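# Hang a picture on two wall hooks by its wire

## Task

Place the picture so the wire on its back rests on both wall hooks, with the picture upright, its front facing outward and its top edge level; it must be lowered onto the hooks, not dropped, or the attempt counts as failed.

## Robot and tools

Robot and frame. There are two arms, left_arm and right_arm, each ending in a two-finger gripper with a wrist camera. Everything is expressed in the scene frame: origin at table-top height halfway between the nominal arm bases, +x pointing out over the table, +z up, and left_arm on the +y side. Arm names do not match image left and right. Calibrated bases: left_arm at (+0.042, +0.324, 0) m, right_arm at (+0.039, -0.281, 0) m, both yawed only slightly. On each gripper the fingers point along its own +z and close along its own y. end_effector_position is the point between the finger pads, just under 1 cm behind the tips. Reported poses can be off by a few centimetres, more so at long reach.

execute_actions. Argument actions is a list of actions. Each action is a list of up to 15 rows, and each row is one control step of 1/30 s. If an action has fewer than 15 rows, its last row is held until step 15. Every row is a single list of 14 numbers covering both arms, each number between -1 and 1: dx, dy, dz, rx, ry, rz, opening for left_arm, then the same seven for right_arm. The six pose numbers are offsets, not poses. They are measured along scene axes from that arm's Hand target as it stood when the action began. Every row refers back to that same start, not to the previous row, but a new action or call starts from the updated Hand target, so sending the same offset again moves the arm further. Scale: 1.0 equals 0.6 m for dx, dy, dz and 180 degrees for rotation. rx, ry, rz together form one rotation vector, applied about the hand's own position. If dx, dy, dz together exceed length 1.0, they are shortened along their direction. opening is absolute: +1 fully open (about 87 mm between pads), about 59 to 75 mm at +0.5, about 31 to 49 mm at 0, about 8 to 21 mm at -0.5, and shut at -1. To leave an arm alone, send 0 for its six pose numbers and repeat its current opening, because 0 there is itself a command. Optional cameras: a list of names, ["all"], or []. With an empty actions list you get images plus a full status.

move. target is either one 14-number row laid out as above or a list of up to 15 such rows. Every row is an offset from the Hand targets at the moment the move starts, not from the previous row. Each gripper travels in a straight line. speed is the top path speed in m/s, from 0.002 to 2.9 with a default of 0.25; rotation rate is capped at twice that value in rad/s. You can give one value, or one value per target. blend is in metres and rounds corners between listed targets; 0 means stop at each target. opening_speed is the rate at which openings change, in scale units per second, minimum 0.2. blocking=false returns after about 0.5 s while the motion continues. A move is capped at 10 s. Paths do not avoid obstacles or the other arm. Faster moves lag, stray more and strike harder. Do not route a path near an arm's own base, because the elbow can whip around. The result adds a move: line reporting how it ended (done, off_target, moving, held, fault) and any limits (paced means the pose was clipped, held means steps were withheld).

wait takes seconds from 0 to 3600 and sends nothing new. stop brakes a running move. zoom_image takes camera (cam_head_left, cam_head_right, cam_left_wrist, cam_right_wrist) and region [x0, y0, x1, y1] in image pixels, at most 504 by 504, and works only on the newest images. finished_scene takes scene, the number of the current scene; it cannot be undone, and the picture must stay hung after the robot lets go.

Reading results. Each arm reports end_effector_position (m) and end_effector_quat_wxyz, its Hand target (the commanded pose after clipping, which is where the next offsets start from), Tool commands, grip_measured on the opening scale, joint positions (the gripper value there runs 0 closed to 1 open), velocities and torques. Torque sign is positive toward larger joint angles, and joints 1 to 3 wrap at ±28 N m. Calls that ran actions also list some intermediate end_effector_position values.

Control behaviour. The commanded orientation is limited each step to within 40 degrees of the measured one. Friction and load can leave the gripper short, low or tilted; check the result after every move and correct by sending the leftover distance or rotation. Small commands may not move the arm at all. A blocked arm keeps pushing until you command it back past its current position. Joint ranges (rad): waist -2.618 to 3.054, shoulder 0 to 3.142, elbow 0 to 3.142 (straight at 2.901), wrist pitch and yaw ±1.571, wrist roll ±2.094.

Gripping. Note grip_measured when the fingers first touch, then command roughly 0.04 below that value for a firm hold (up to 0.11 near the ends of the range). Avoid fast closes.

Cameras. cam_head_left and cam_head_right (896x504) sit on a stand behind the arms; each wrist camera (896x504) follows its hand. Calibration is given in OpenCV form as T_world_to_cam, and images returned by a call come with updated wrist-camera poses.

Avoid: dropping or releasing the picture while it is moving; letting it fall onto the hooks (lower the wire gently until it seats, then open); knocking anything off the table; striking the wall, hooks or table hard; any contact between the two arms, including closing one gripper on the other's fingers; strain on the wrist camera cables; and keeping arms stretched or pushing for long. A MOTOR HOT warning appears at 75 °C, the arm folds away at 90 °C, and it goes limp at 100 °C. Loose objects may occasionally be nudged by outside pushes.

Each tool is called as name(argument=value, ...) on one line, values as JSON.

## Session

execute_actions(actions=[])

Scene clock: 0.00 s.
left_arm: end_effector_position=(+0.4195, +0.3638, +0.0373) grip_measured=+1.000 end_effector_quat_wxyz=(+0.554, -0.058, +0.824, +0.101) | right_arm: end_effector_position=(+0.4085, -0.2453, +0.0318) grip_measured=+1.000 end_effector_quat_wxyz=(+0.558, -0.028, +0.829, +0.019)
Joint positions: left_arm=[-0.031 1.596 0.373 0.838 -0.239 0.016 1] | right_arm=[0.07 1.574 0.329 0.858 0.043 0.016 1]
Joint velocities: within noise
Joint torques (N m): no reading
Heat: left arm: 27 °C; right arm: 27 °C.
Hand target: left_arm +0.4222, +0.3638, +0.0415; +0.560, -0.058, +0.821, +0.101 | right_arm +0.4112, -0.2450, +0.0360; +0.563, -0.028, +0.826, +0.019
Tool commands: left_gripper/opening=+1.0 right_gripper/opening=+1.0
camera_calibration:
cam_left_wrist: T_world_to_cam=[[0.23028, -0.96747, -0.10475, 0.25662], [-0.93344, -0.18918, -0.3048, 0.49236], [0.27507, 0.16797, -0.94664, 0.00183]] pos_world=[0.39998, 0.34111, 0.17869]
cam_right_wrist: T_world_to_cam=[[0.08984, -0.99586, 0.01379, -0.28292], [-0.93442, -0.08907, -0.34486, 0.39561], [0.34466, 0.0181, -0.93855, 0.03917]] pos_world=[0.38158, -0.24723, 0.17709]

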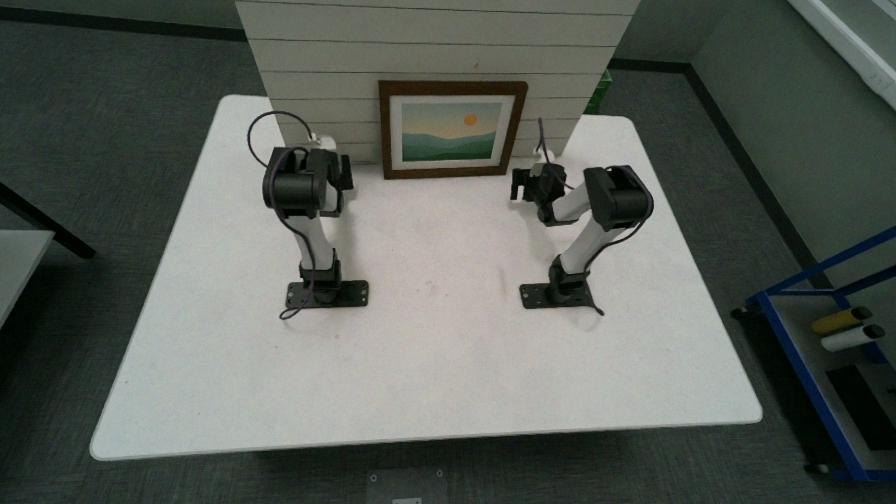

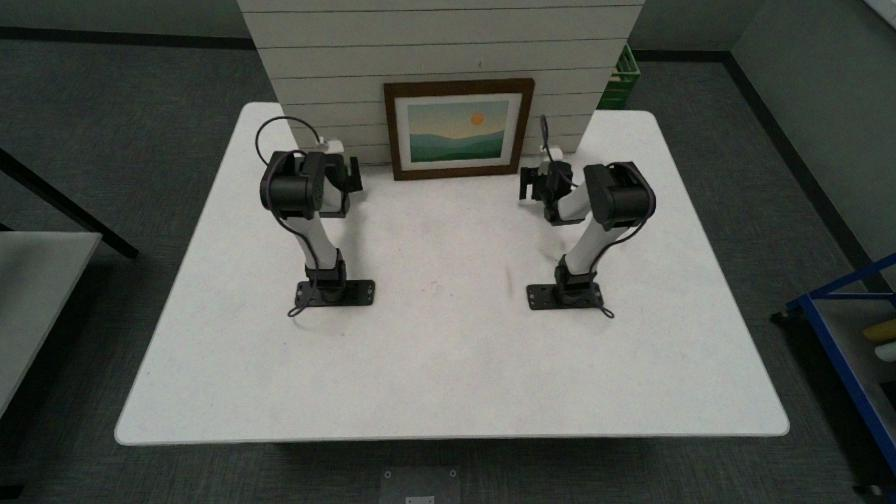

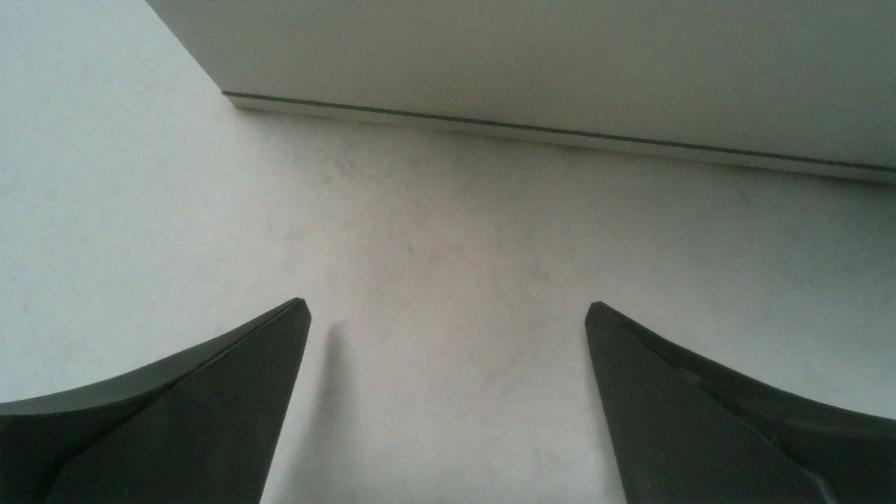

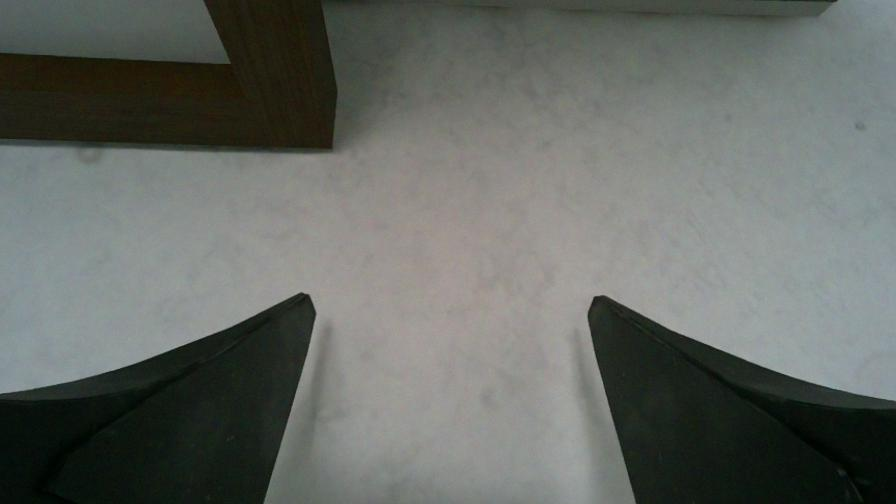

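zoom_image(camera="cam_head_right", region=[370, 50, 560, 190])

zoom_image(camera="cam_head_left", region=[370, 50, 560, 190])

Scaled by 2.653.

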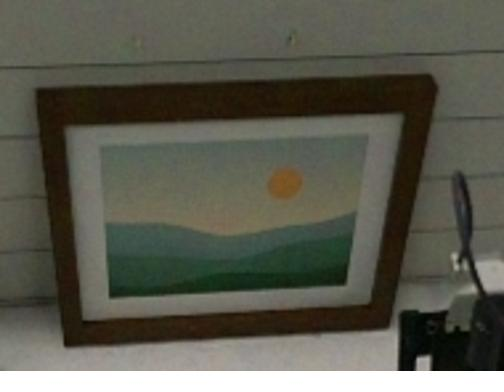

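Scaled by 2.653.

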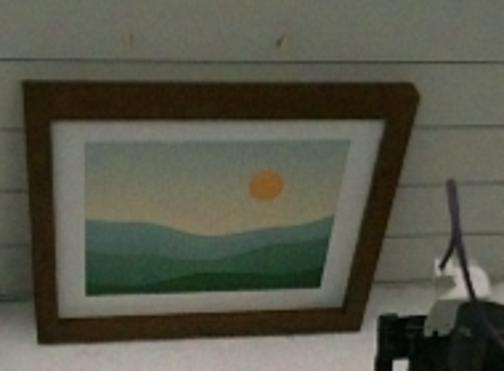

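move(target=[[-0.07,-0.106,0.1975,-0.0244,-0.0583,-0.0501,0.5,-0.035,0.042,0.19,0.0037,-0.0579,-0.0021,0.5],[-0.037,-0.306,0.29,-0.0244,-0.0583,-0.0501,0.5,0.04,0.108,0.30,0.0037,-0.0579,-0.0021,0.5]], speed=0.35, blend=0.04, cameras=["all"])

Scene clock: 11.83 s.
left_arm: end_effector_position=(+0.3974, +0.1843, +0.2081) grip_measured=+0.500 end_effector_quat_wxyz=(+0.632, -0.015, +0.774, +0.024) | right_arm: end_effector_position=(+0.4311, -0.1822, +0.2071) grip_measured=+0.500 end_effector_quat_wxyz=(+0.630, -0.033, +0.775, +0.018)
Joint positions: left_arm=[-0.687 1.209 0.74 0.204 -0.702 -0.156 0.75] | right_arm=[0.321 1.216 0.729 0.272 0.287 0.048 0.75]
Joint torques (N m): left_arm=[-0.7 -3.07 10.96 1.8 -0.21 -0.13] | right_arm=[0.34 -3.34 11.28 1.97 0.14 0.21]
Heat: left arm: 30 °C; right arm: 28 °C.
Hand target: left_arm +0.3999, +0.1801, +0.2155; +0.636, -0.024, +0.771, +0.020 | right_arm +0.4352, -0.1801, +0.2160; +0.636, -0.024, +0.771, +0.019
Off the commanded pose: left_arm 0.009 m, 1 deg | right_arm 0.010 m, 1 deg.
move: done
cam_left_wrist: T_world_to_cam=[[0.07734, -0.9969, -0.01466, 0.15339], [-0.88311, -0.06167, -0.46509, 0.47967], [0.46274, 0.04892, -0.88514, 0.13426]] pos_world=[0.34962, 0.17593, 0.34418]
cam_right_wrist: T_world_to_cam=[[0.09272, -0.99522, 0.03052, -0.22917], [-0.85599, -0.09533, -0.50812, 0.48168], [0.5086, 0.02099, -0.86074, 0.10856]] pos_world=[0.37835, -0.18444, 0.34519]

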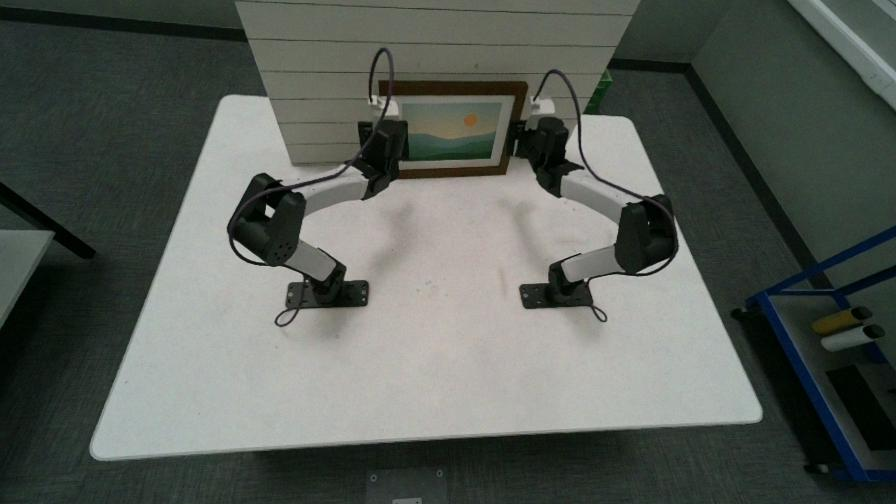

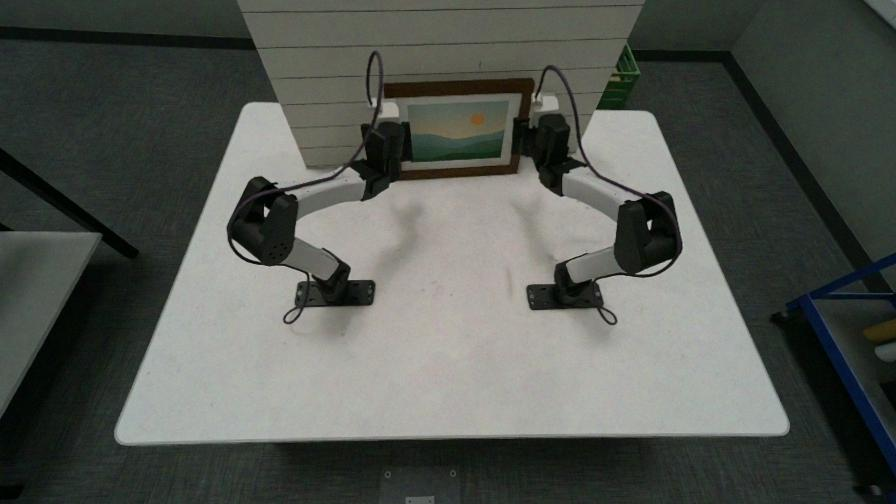

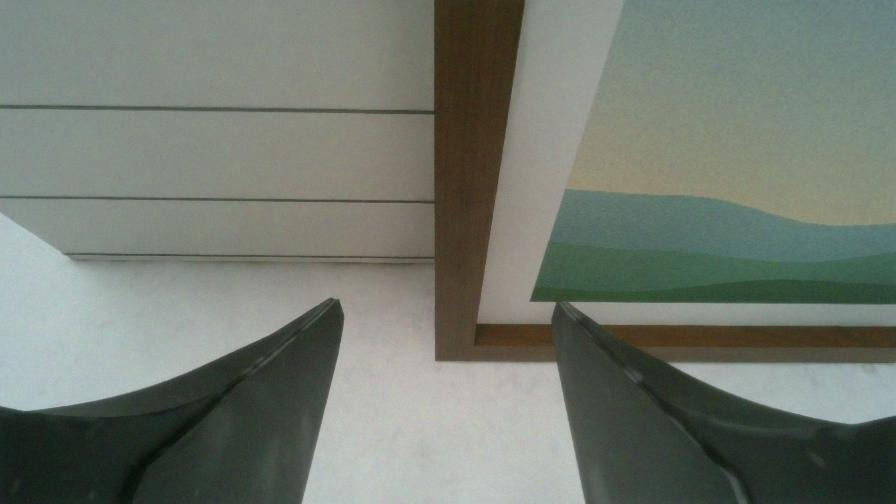

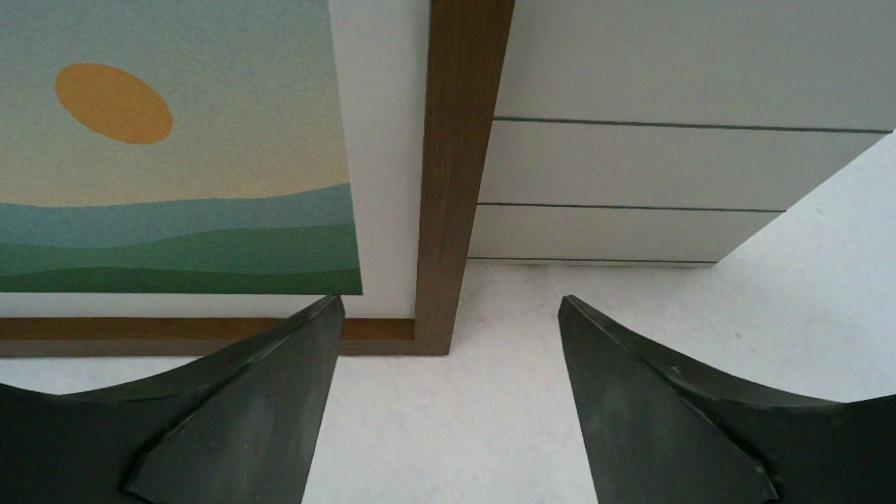

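move(target=[[0.07,-0.01,0.005,0,0,0,0.5,0.08,0.0,0.003,0,0,0,0.5],[0.128,-0.007,0.005,0,0,0,0.5,0.143,0.003,0.003,0,0,0,0.5]], speed=0.18, blend=0.01, cameras=["cam_left_wrist","cam_right_wrist"])

Scene clock: 16.90 s.
left_arm: end_effector_position=(+0.4673, +0.1773, +0.2066) grip_measured=+0.500 end_effector_quat_wxyz=(+0.623, -0.020, +0.782, +0.024) | right_arm: end_effector_position=(+0.5117, -0.1810, +0.2044) grip_measured=+0.500 end_effector_quat_wxyz=(+0.620, -0.022, +0.784, +0.011)
Joint positions: left_arm=[-0.563 1.472 0.95 0.251 -0.586 -0.139 0.75] | right_arm=[0.246 1.541 1.001 0.302 0.236 0.047 0.75]
Joint torques (N m): left_arm=[0.73 -5.03 10.99 2.2 -0.1 0.1] | right_arm=[-0.81 -5.94 11.22 2.31 -0.18 0.04]
Heat: left arm: 31 °C; right arm: 29 °C.
Hand target: left_arm +0.4767, +0.1759, +0.2185; +0.636, -0.024, +0.771, +0.019 | right_arm +0.5210, -0.1782, +0.2177; +0.636, -0.024, +0.771, +0.019
Off the commanded pose: left_arm 0.015 m, 2 deg | right_arm 0.016 m, 2 deg.
move: off_target (left_arm, right_arm)
cam_left_wrist: T_world_to_cam=[[0.08524, -0.9963, -0.01094, 0.13643], [-0.89331, -0.07156, -0.4437, 0.54229], [0.44127, 0.0476, -0.89611, 0.11356]] pos_world=[0.4227, 0.16932, 0.34387]
cam_right_wrist: T_world_to_cam=[[0.06812, -0.99733, 0.02634, -0.22227], [-0.87125, -0.07233, -0.48547, 0.55675], [0.48608, 0.01012, -0.87385, 0.07746]] pos_world=[0.46256, -0.18219, 0.34383]

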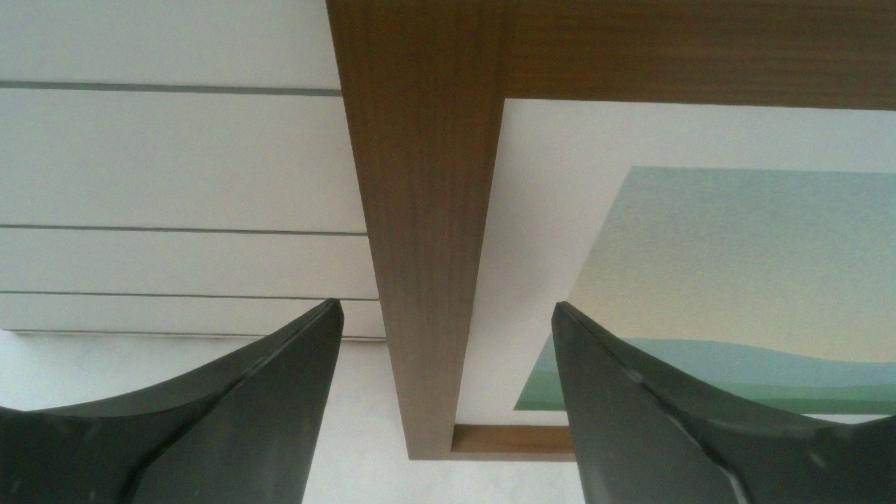

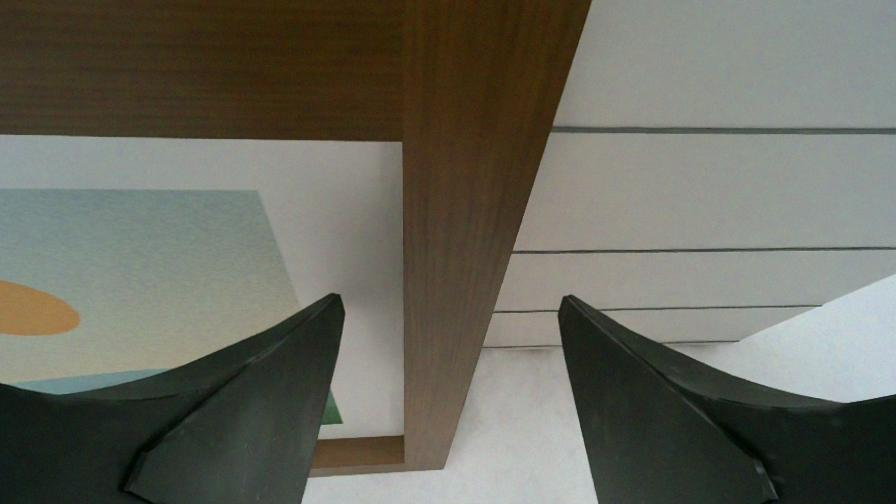

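move(target=[0.023,0.017,0,0,0,0,0.3,0.018,0.001,0,0,0,0,0.3], speed=0.1, opening_speed=0.6, cameras=["cam_left_wrist","cam_right_wrist"])

Scene clock: 19.30 s.
left_arm: end_effector_position=(+0.4764, +0.1825, +0.2069) grip_measured=+0.300 end_effector_quat_wxyz=(+0.622, -0.012, +0.783, +0.020) | right_arm: end_effector_position=(+0.5154, -0.1775, +0.2052) grip_measured=+0.300 end_effector_quat_wxyz=(+0.617, -0.031, +0.787, +0.015)
Joint positions: left_arm=[-0.526 1.487 0.965 0.256 -0.533 -0.121 0.65] | right_arm=[0.244 1.556 1.028 0.281 0.217 0.04 0.65]
Joint torques (N m): left_arm=[1.91 -4.16 11.55 2.26 -0.13 0.09] | right_arm=[-1.47 -4.27 12.22 2.54 -0.09 0.1]
Heat: left arm: 31 °C; right arm: 29 °C.
Hand target: left_arm +0.4905, +0.1861, +0.2184; +0.636, -0.024, +0.771, +0.019 | right_arm +0.5317, -0.1778, +0.2178; +0.636, -0.024, +0.771, +0.019
Off the commanded pose: left_arm 0.019 m, 2 deg | right_arm 0.021 m, 3 deg.
move: off_target (left_arm, right_arm)
cam_left_wrist: T_world_to_cam=[[0.0671, -0.99765, -0.0138, 0.15036], [-0.89595, -0.05416, -0.44084, 0.54845], [0.43906, 0.04194, -0.89748, 0.11188]] pos_world=[0.43217, 0.17502, 0.34427]
cam_right_wrist: T_world_to_cam=[[0.08699, -0.99575, 0.03033, -0.2294], [-0.8742, -0.0909, -0.47698, 0.55706], [0.47771, 0.01498, -0.87839, 0.0824]] pos_world=[0.46757, -0.17902, 0.34505]

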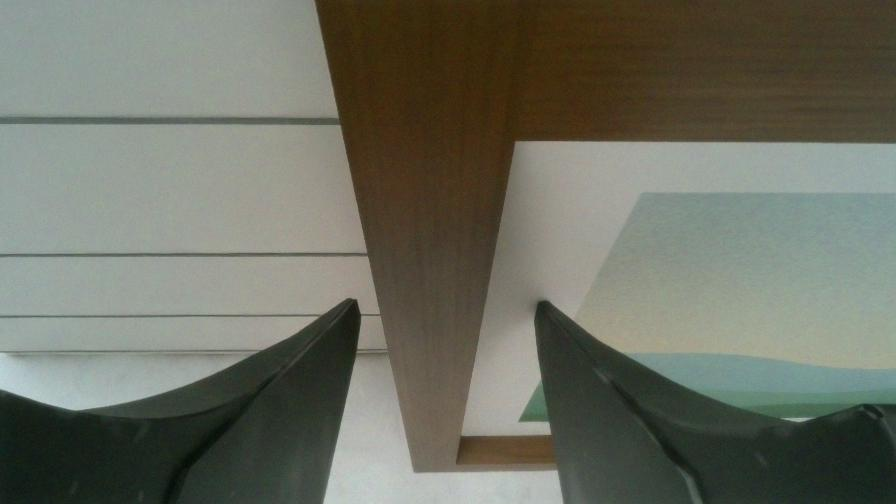

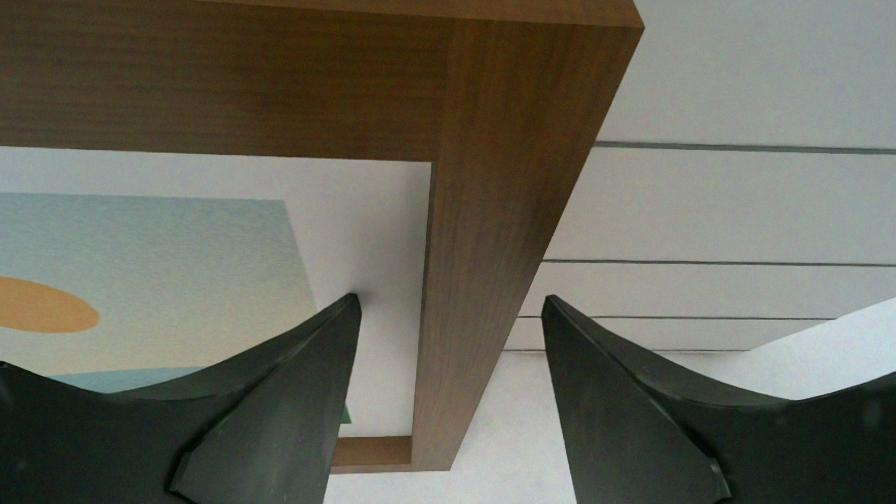

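move(target=[[-0.004,0.018,0,0,0,0,0.3,-0.006,-0.022,0,0,0,0,0.3],[-0.004,0.018,0,0,0,0,-0.45,-0.006,-0.022,0,0,0,0,-0.45]], speed=0.1, opening_speed=1, cameras=["cam_left_wrist","cam_right_wrist"])

Scene clock: 21.83 s.
left_arm: end_effector_position=(+0.4761, +0.1868, +0.2058) grip_measured=-0.232 end_effector_quat_wxyz=(+0.615, +0.003, +0.788, +0.019) | right_arm: end_effector_position=(+0.5168, -0.1817, +0.2042) grip_measured=-0.269 end_effector_quat_wxyz=(+0.613, -0.039, +0.789, +0.032)
Joint positions: left_arm=[-0.505 1.475 0.965 0.232 -0.491 -0.099 0.384] | right_arm=[0.21 1.554 1.028 0.274 0.146 0.041 0.366]
Joint torques (N m): left_arm=[2.48 -5.55 9.37 2.52 -0.28 -0.1] | right_arm=[-1.5 -6.08 9.92 2.61 0.26 0.02]
Heat: left arm: 32 °C; right arm: 30 °C.
Hand target: left_arm +0.4881, +0.1969, +0.2184; +0.636, -0.024, +0.771, +0.020 | right_arm +0.5282, -0.1910, +0.2178; +0.636, -0.024, +0.771, +0.019
Off the commanded pose: left_arm 0.020 m, 4 deg | right_arm 0.020 m, 4 deg.
move: off_target (left_arm, right_arm); target 2's new opening was sent with right_arm's hand 0.022 m and 4 deg from that target
cam_left_wrist: T_world_to_cam=[[0.04187, -0.99862, -0.03173, 0.17052], [-0.90436, -0.02438, -0.42607, 0.54334], [0.42471, 0.04653, -0.90413, 0.11826]] pos_world=[0.43401, 0.17802, 0.34383]
cam_right_wrist: T_world_to_cam=[[0.12154, -0.9925, 0.01297, -0.24732], [-0.87503, -0.1133, -0.47063, 0.55246], [0.46857, 0.04585, -0.88224, 0.09198]] pos_world=[0.47038, -0.18709, 0.34436]

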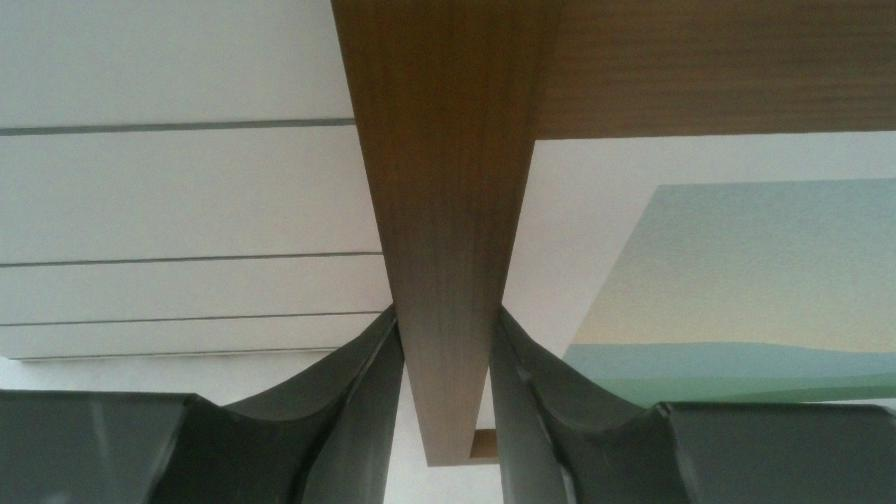

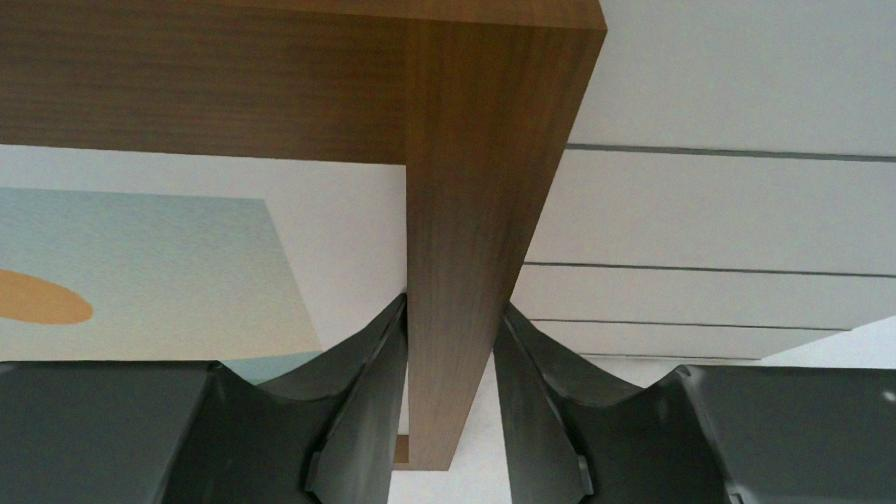

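move(target=[[-0.035,0.0,0.1,0,0,0,-0.45,-0.035,0.02,0.1,0,0,0,-0.45],[-0.072,0.0265,0.386,0.005,-0.083,0,-0.45,-0.0687,0.0588,0.367,0.005,-0.083,0,-0.45]], speed=0.13, blend=0.03, cameras=["all"])

zoom_image(camera="cam_head_right", region=[370, 0, 560, 140])

zoom_image(camera="cam_head_left", region=[370, 0, 560, 140])

Scene clock: 29.70 s.
left_arm: end_effector_position=(+0.4450, +0.2153, +0.3896) grip_measured=-0.238 end_effector_quat_wxyz=(+0.674, +0.003, +0.737, +0.045) | right_arm: end_effector_position=(+0.4859, -0.1501, +0.3878) grip_measured=-0.272 end_effector_quat_wxyz=(+0.683, -0.031, +0.729, +0.034)
Joint positions: left_arm=[-0.51 1.309 1.414 -0.206 -0.547 0.018 0.381] | right_arm=[0.35 1.427 1.473 -0.115 0.3 0.027 0.364]
Joint torques (N m): left_arm=[-1.07 -6.78 13.91 2.87 -0.22 0.18] | right_arm=[0.43 -6.98 13.49 2.77 0.35 -0.38]
Heat: left arm: 34 °C; right arm: 33 °C.
Hand target: left_arm +0.4449, +0.2129, +0.4500; +0.731, -0.021, +0.682, +0.022 | right_arm +0.4869, -0.1557, +0.4380; +0.731, -0.021, +0.682, +0.022
Off the commanded pose: left_arm 0.060 m, 10 deg | right_arm 0.051 m, 8 deg.
move: off_target (left_arm, right_arm)
cam_left_wrist: T_world_to_cam=[[0.08027, -0.99464, -0.06523, 0.20117], [-0.82638, -0.02981, -0.56232, 0.6137], [0.55736, 0.09904, -0.82434, 0.19477]] pos_world=[0.38245, 0.1991, 0.51877]
cam_right_wrist: T_world_to_cam=[[0.10899, -0.99396, 0.01266, -0.20859], [-0.77613, -0.09305, -0.62367, 0.62977], [0.62109, 0.05815, -0.78158, 0.15574]] pos_world=[0.41479, -0.15779, 0.51714]

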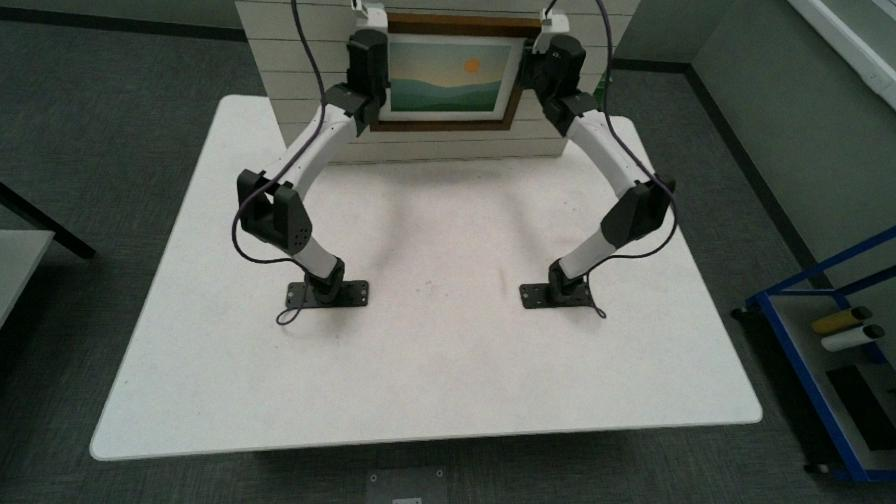

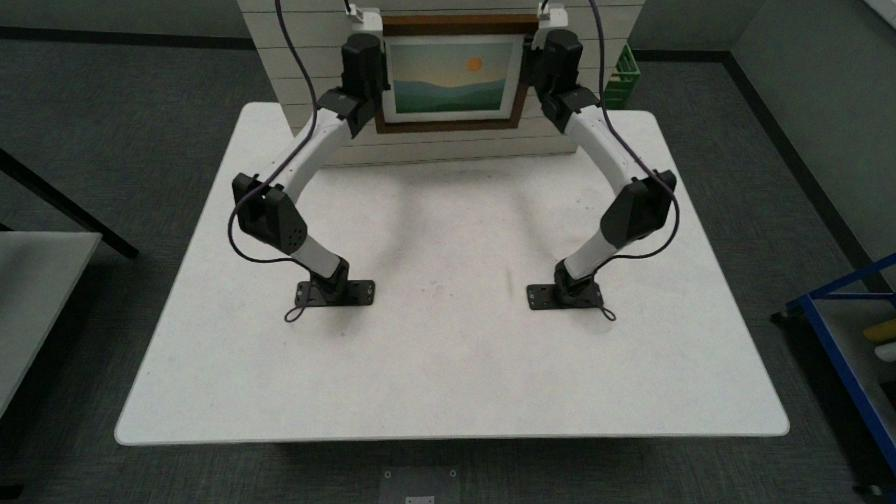

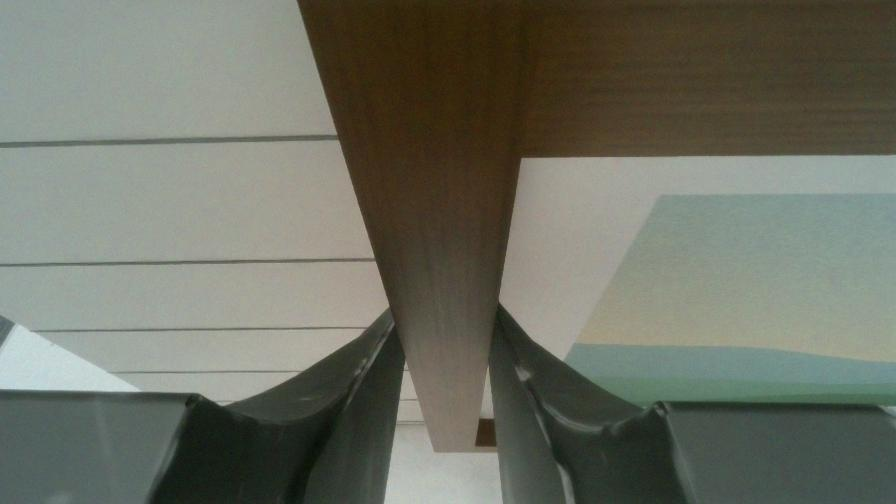

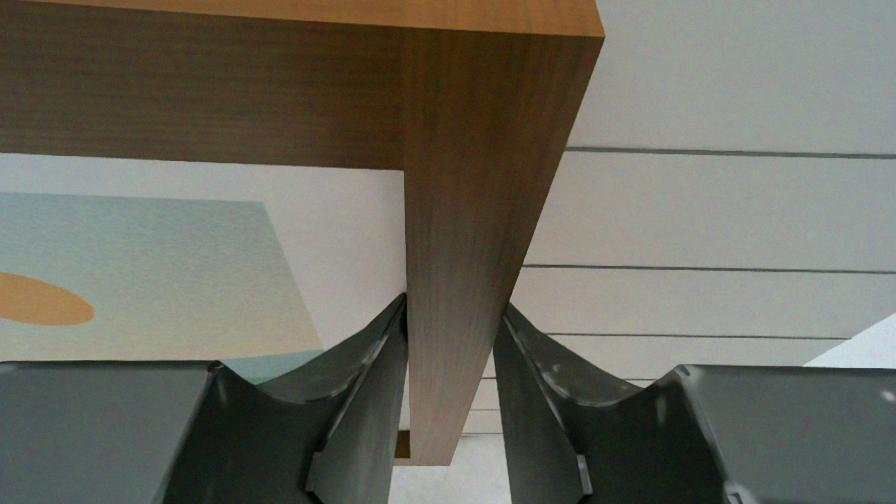

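Scaled by 2.653.

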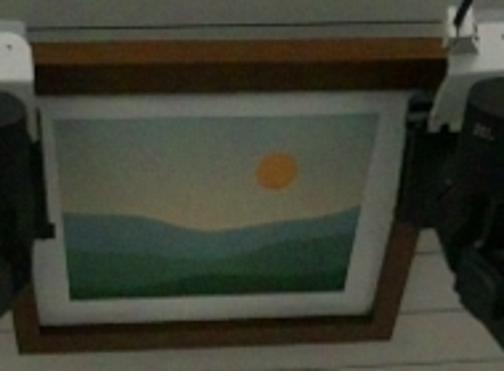

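Scaled by 2.653.

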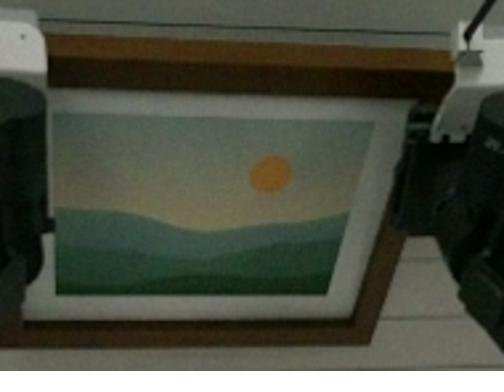

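move(target=[[0.0,-0.01,0.07,0,0,0,-0.45,0.0,-0.012,0.07,0,0,0,-0.45],[0.067,-0.008,0.075,0,0,0,-0.45,0.067,-0.009,0.075,0,0,0,-0.45]], speed=0.1, blend=0.015, cameras=["all"])

zoom_image(camera="cam_head_right", region=[370, 0, 560, 140])

Scene clock: 35.13 s.
left_arm: end_effector_position=(+0.4770, +0.2084, +0.4410) grip_measured=-0.239 end_effector_quat_wxyz=(+0.676, +0.003, +0.735, +0.049) | right_arm: end_effector_position=(+0.5223, -0.1573, +0.4368) grip_measured=-0.262 end_effector_quat_wxyz=(+0.684, -0.026, +0.729, +0.023)
Joint positions: left_arm=[-0.483 1.506 1.792 -0.38 -0.525 0.028 0.38] | right_arm=[0.301 1.622 1.865 -0.31 0.275 0.016 0.369]
Joint torques (N m): left_arm=[0.83 -6.22 13.33 3.06 0.08 0.09] | right_arm=[-0.75 -7.15 12.78 2.9 0 -0.27]
Heat: left arm: 36 °C; right arm: 34 °C.
Hand target: left_arm +0.4851, +0.2081, +0.4950; +0.731, -0.021, +0.682, +0.022 | right_arm +0.5271, -0.1609, +0.4829; +0.731, -0.021, +0.682, +0.022
Off the commanded pose: left_arm 0.055 m, 10 deg | right_arm 0.047 m, 8 deg.
move: off_target (left_arm, right_arm)
cam_left_wrist: T_world_to_cam=[[0.08481, -0.99393, -0.07005, 0.19496], [-0.8234, -0.03032, -0.56665, 0.66957], [0.56109, 0.10574, -0.82098, 0.21535]] pos_world=[0.41396, 0.19131, 0.56987]
cam_right_wrist: T_world_to_cam=[[0.0853, -0.99612, 0.02177, -0.21237], [-0.77643, -0.08015, -0.62509, 0.69074], [0.62441, 0.03642, -0.78025, 0.16614]] pos_world=[0.45068, -0.16224, 0.56603]

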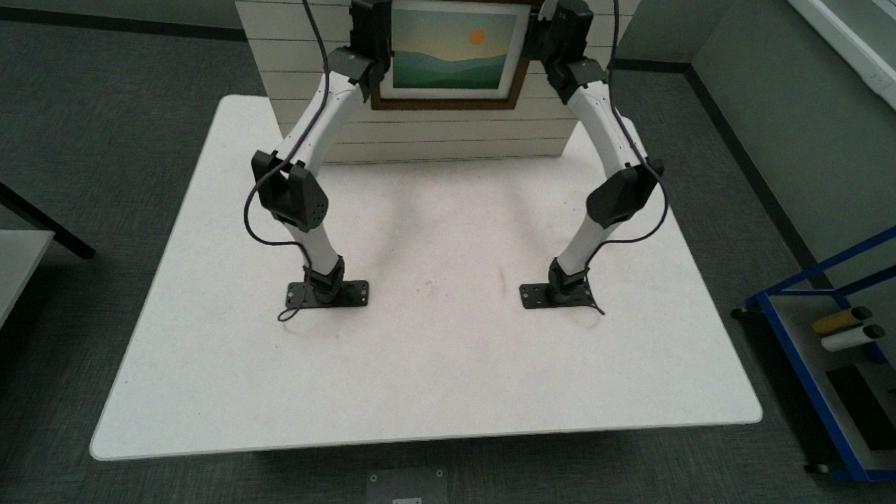

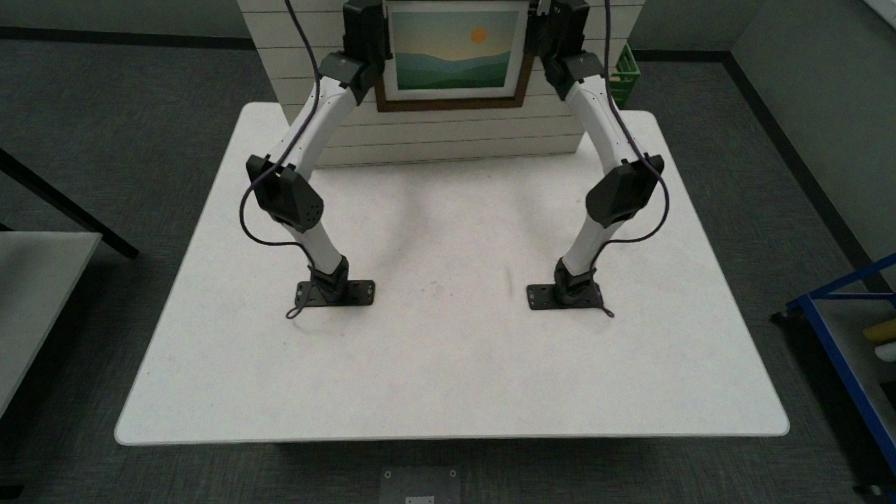

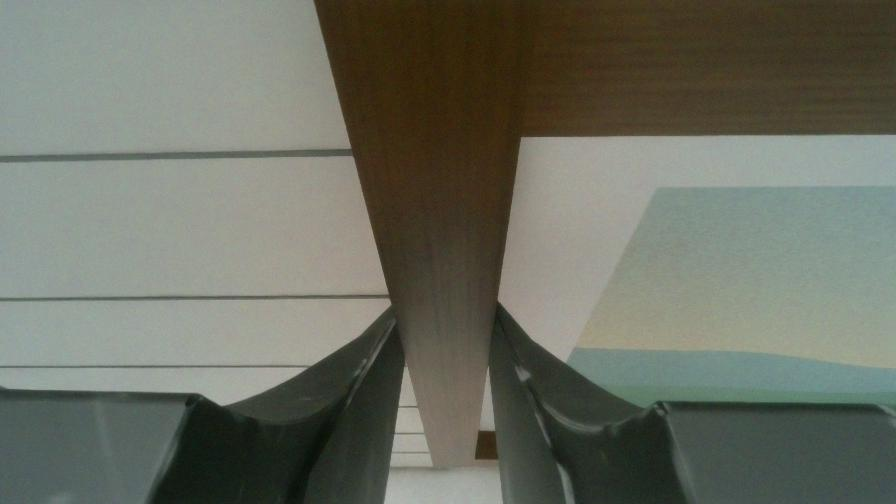

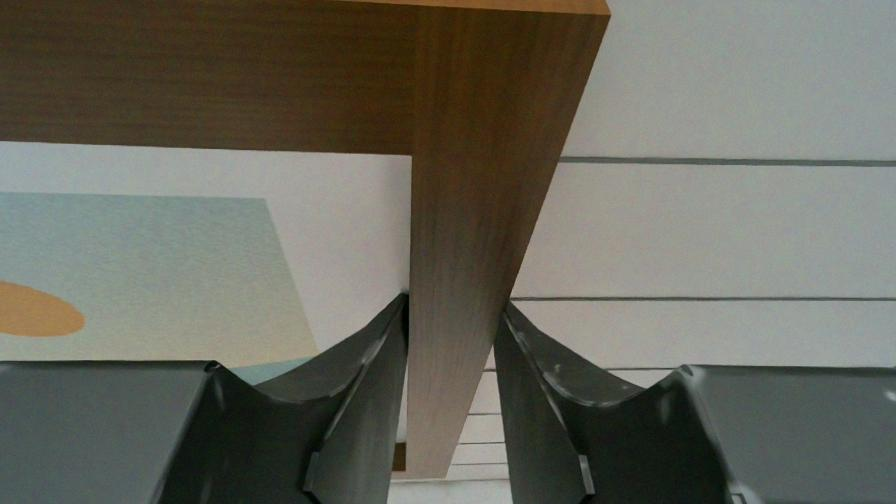

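Scaled by 2.653.

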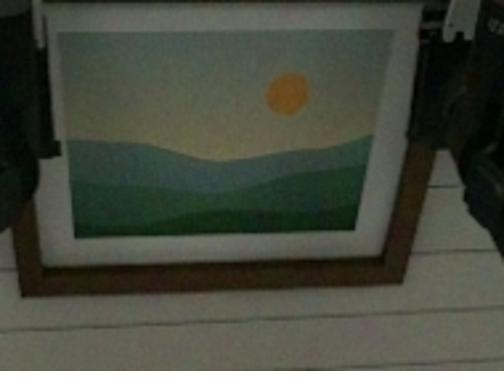

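move(target=[0.0,0.018,-0.108,0,0,0,-0.45,0.004,0.018,-0.1033,0,0,0,-0.45], speed=0.08, cameras=["cam_head_right","cam_left_wrist"])

zoom_image(camera="cam_head_right", region=[370, 0, 560, 140])

Scene clock: 38.63 s.
left_arm: end_effector_position=(+0.4788, +0.2172, +0.3950) grip_measured=-0.239 end_effector_quat_wxyz=(+0.685, -0.005, +0.727, +0.045) | right_arm: end_effector_position=(+0.5240, -0.1524, +0.3932) grip_measured=-0.263 end_effector_quat_wxyz=(+0.690, -0.027, +0.723, +0.020)
Joint positions: left_arm=[-0.455 1.409 1.482 -0.14 -0.502 0.026 0.38] | right_arm=[0.316 1.558 1.596 -0.086 0.292 0.007 0.368]
Joint torques (N m): left_arm=[1.42 -7.12 8.62 3.1 0.21 0.08] | right_arm=[0.35 -7.23 7.86 3.23 0.09 -0.16]
Heat: left arm: 38 °C; right arm: 35 °C.
Hand target: left_arm +0.4851, +0.2189, +0.4303; +0.731, -0.021, +0.682, +0.022 | right_arm +0.5295, -0.1503, +0.4211; +0.731, -0.021, +0.682, +0.022
Off the commanded pose: left_arm 0.036 m, 8 deg | right_arm 0.028 m, 7 deg.
move: off_target (left_arm, right_arm)
cam_left_wrist: T_world_to_cam=[[0.09138, -0.99445, -0.05222, 0.19024], [-0.80927, -0.0436, -0.58581, 0.64888], [0.58028, 0.0958, -0.80876, 0.16378]] pos_world=[0.4127, 0.20179, 0.52251]

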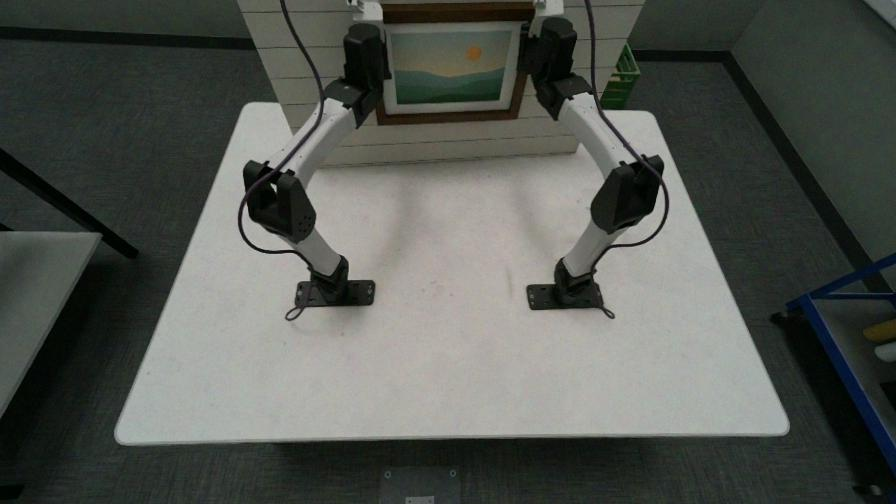

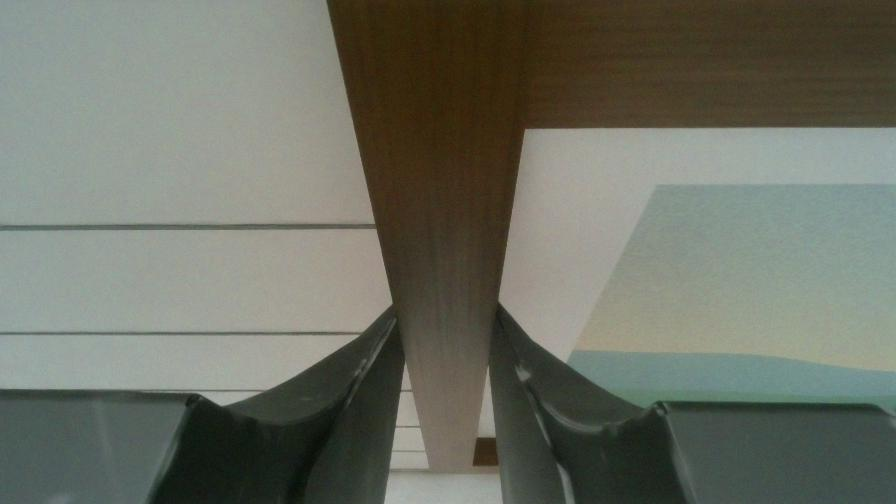

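Scaled by 2.653.

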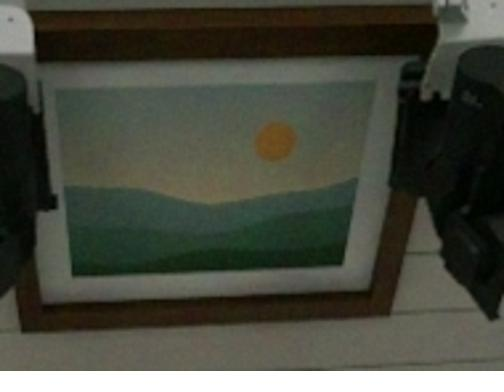

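move(target=[0.0,-0.007,-0.06,0,0,0,-0.45,0.0,-0.007,-0.06,0,0,0,-0.45], speed=0.07)

move(target=[0.0,0,-0.0333,0,0,0,-0.45,0.0,0,-0.0333,0,0,0,-0.45], speed=0.06, cameras=["cam_head_right"])

zoom_image(camera="cam_head_right", region=[370, 0, 560, 140])

Scene clock: 41.80 s.
left_arm: end_effector_position=(+0.4798, +0.2173, +0.3611) grip_measured=-0.239 end_effector_quat_wxyz=(+0.686, -0.006, +0.726, +0.045) | right_arm: end_effector_position=(+0.5241, -0.1526, +0.3593) grip_measured=-0.263 end_effector_quat_wxyz=(+0.694, -0.027, +0.719, +0.020)
Joint positions: left_arm=[-0.454 1.379 1.314 0.004 -0.502 0.027 0.38] | right_arm=[0.316 1.528 1.418 0.072 0.292 0.003 0.368]
Joint torques (N m): left_arm=[0.31 -6.79 8.99 3.12 0.08 0.05] | right_arm=[-0.72 -7.24 8.18 3.09 -0.03 -0.14]
Heat: left arm: 39 °C; right arm: 36 °C.
Hand target: left_arm +0.4851, +0.2146, +0.3943; +0.731, -0.021, +0.682, +0.022 | right_arm +0.5296, -0.1545, +0.3850; +0.731, -0.021, +0.682, +0.022
Off the commanded pose: left_arm 0.034 m, 8 deg | right_arm 0.026 m, 6 deg.
move: off_target (left_arm, right_arm)

Scene clock: 42.83 s.
left_arm: end_effector_position=(+0.4803, +0.2171, +0.3424) grip_measured=-0.239 end_effector_quat_wxyz=(+0.689, -0.007, +0.724, +0.044) | right_arm: end_effector_position=(+0.5241, -0.1526, +0.3412) grip_measured=-0.264 end_effector_quat_wxyz=(+0.696, -0.027, +0.717, +0.020)
Joint positions: left_arm=[-0.454 1.37 1.226 0.09 -0.502 0.027 0.38] | right_arm=[0.316 1.52 1.332 0.156 0.292 0.001 0.368]
Joint torques (N m): left_arm=[0.29 -6.76 8.92 3.03 0.1 0.04] | right_arm=[-0.76 -7.05 8.25 3.05 -0.04 -0.12]
Heat: left arm: 39 °C; right arm: 36 °C.
Hand target: left_arm +0.4851, +0.2146, +0.3743; +0.731, -0.021, +0.682, +0.022 | right_arm +0.5296, -0.1544, +0.3650; +0.731, -0.021, +0.682, +0.022
Off the commanded pose: left_arm 0.032 m, 7 deg | right_arm 0.024 m, 6 deg.
move: off_target (left_arm, right_arm)

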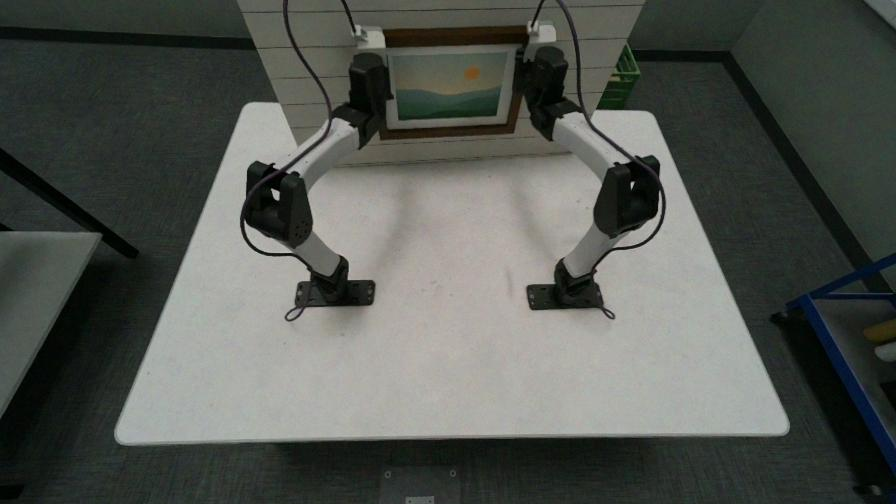

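Scaled by 2.653.

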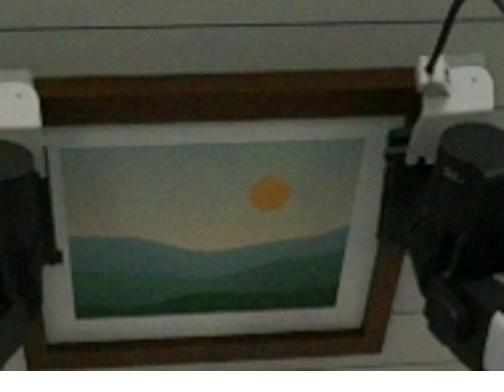

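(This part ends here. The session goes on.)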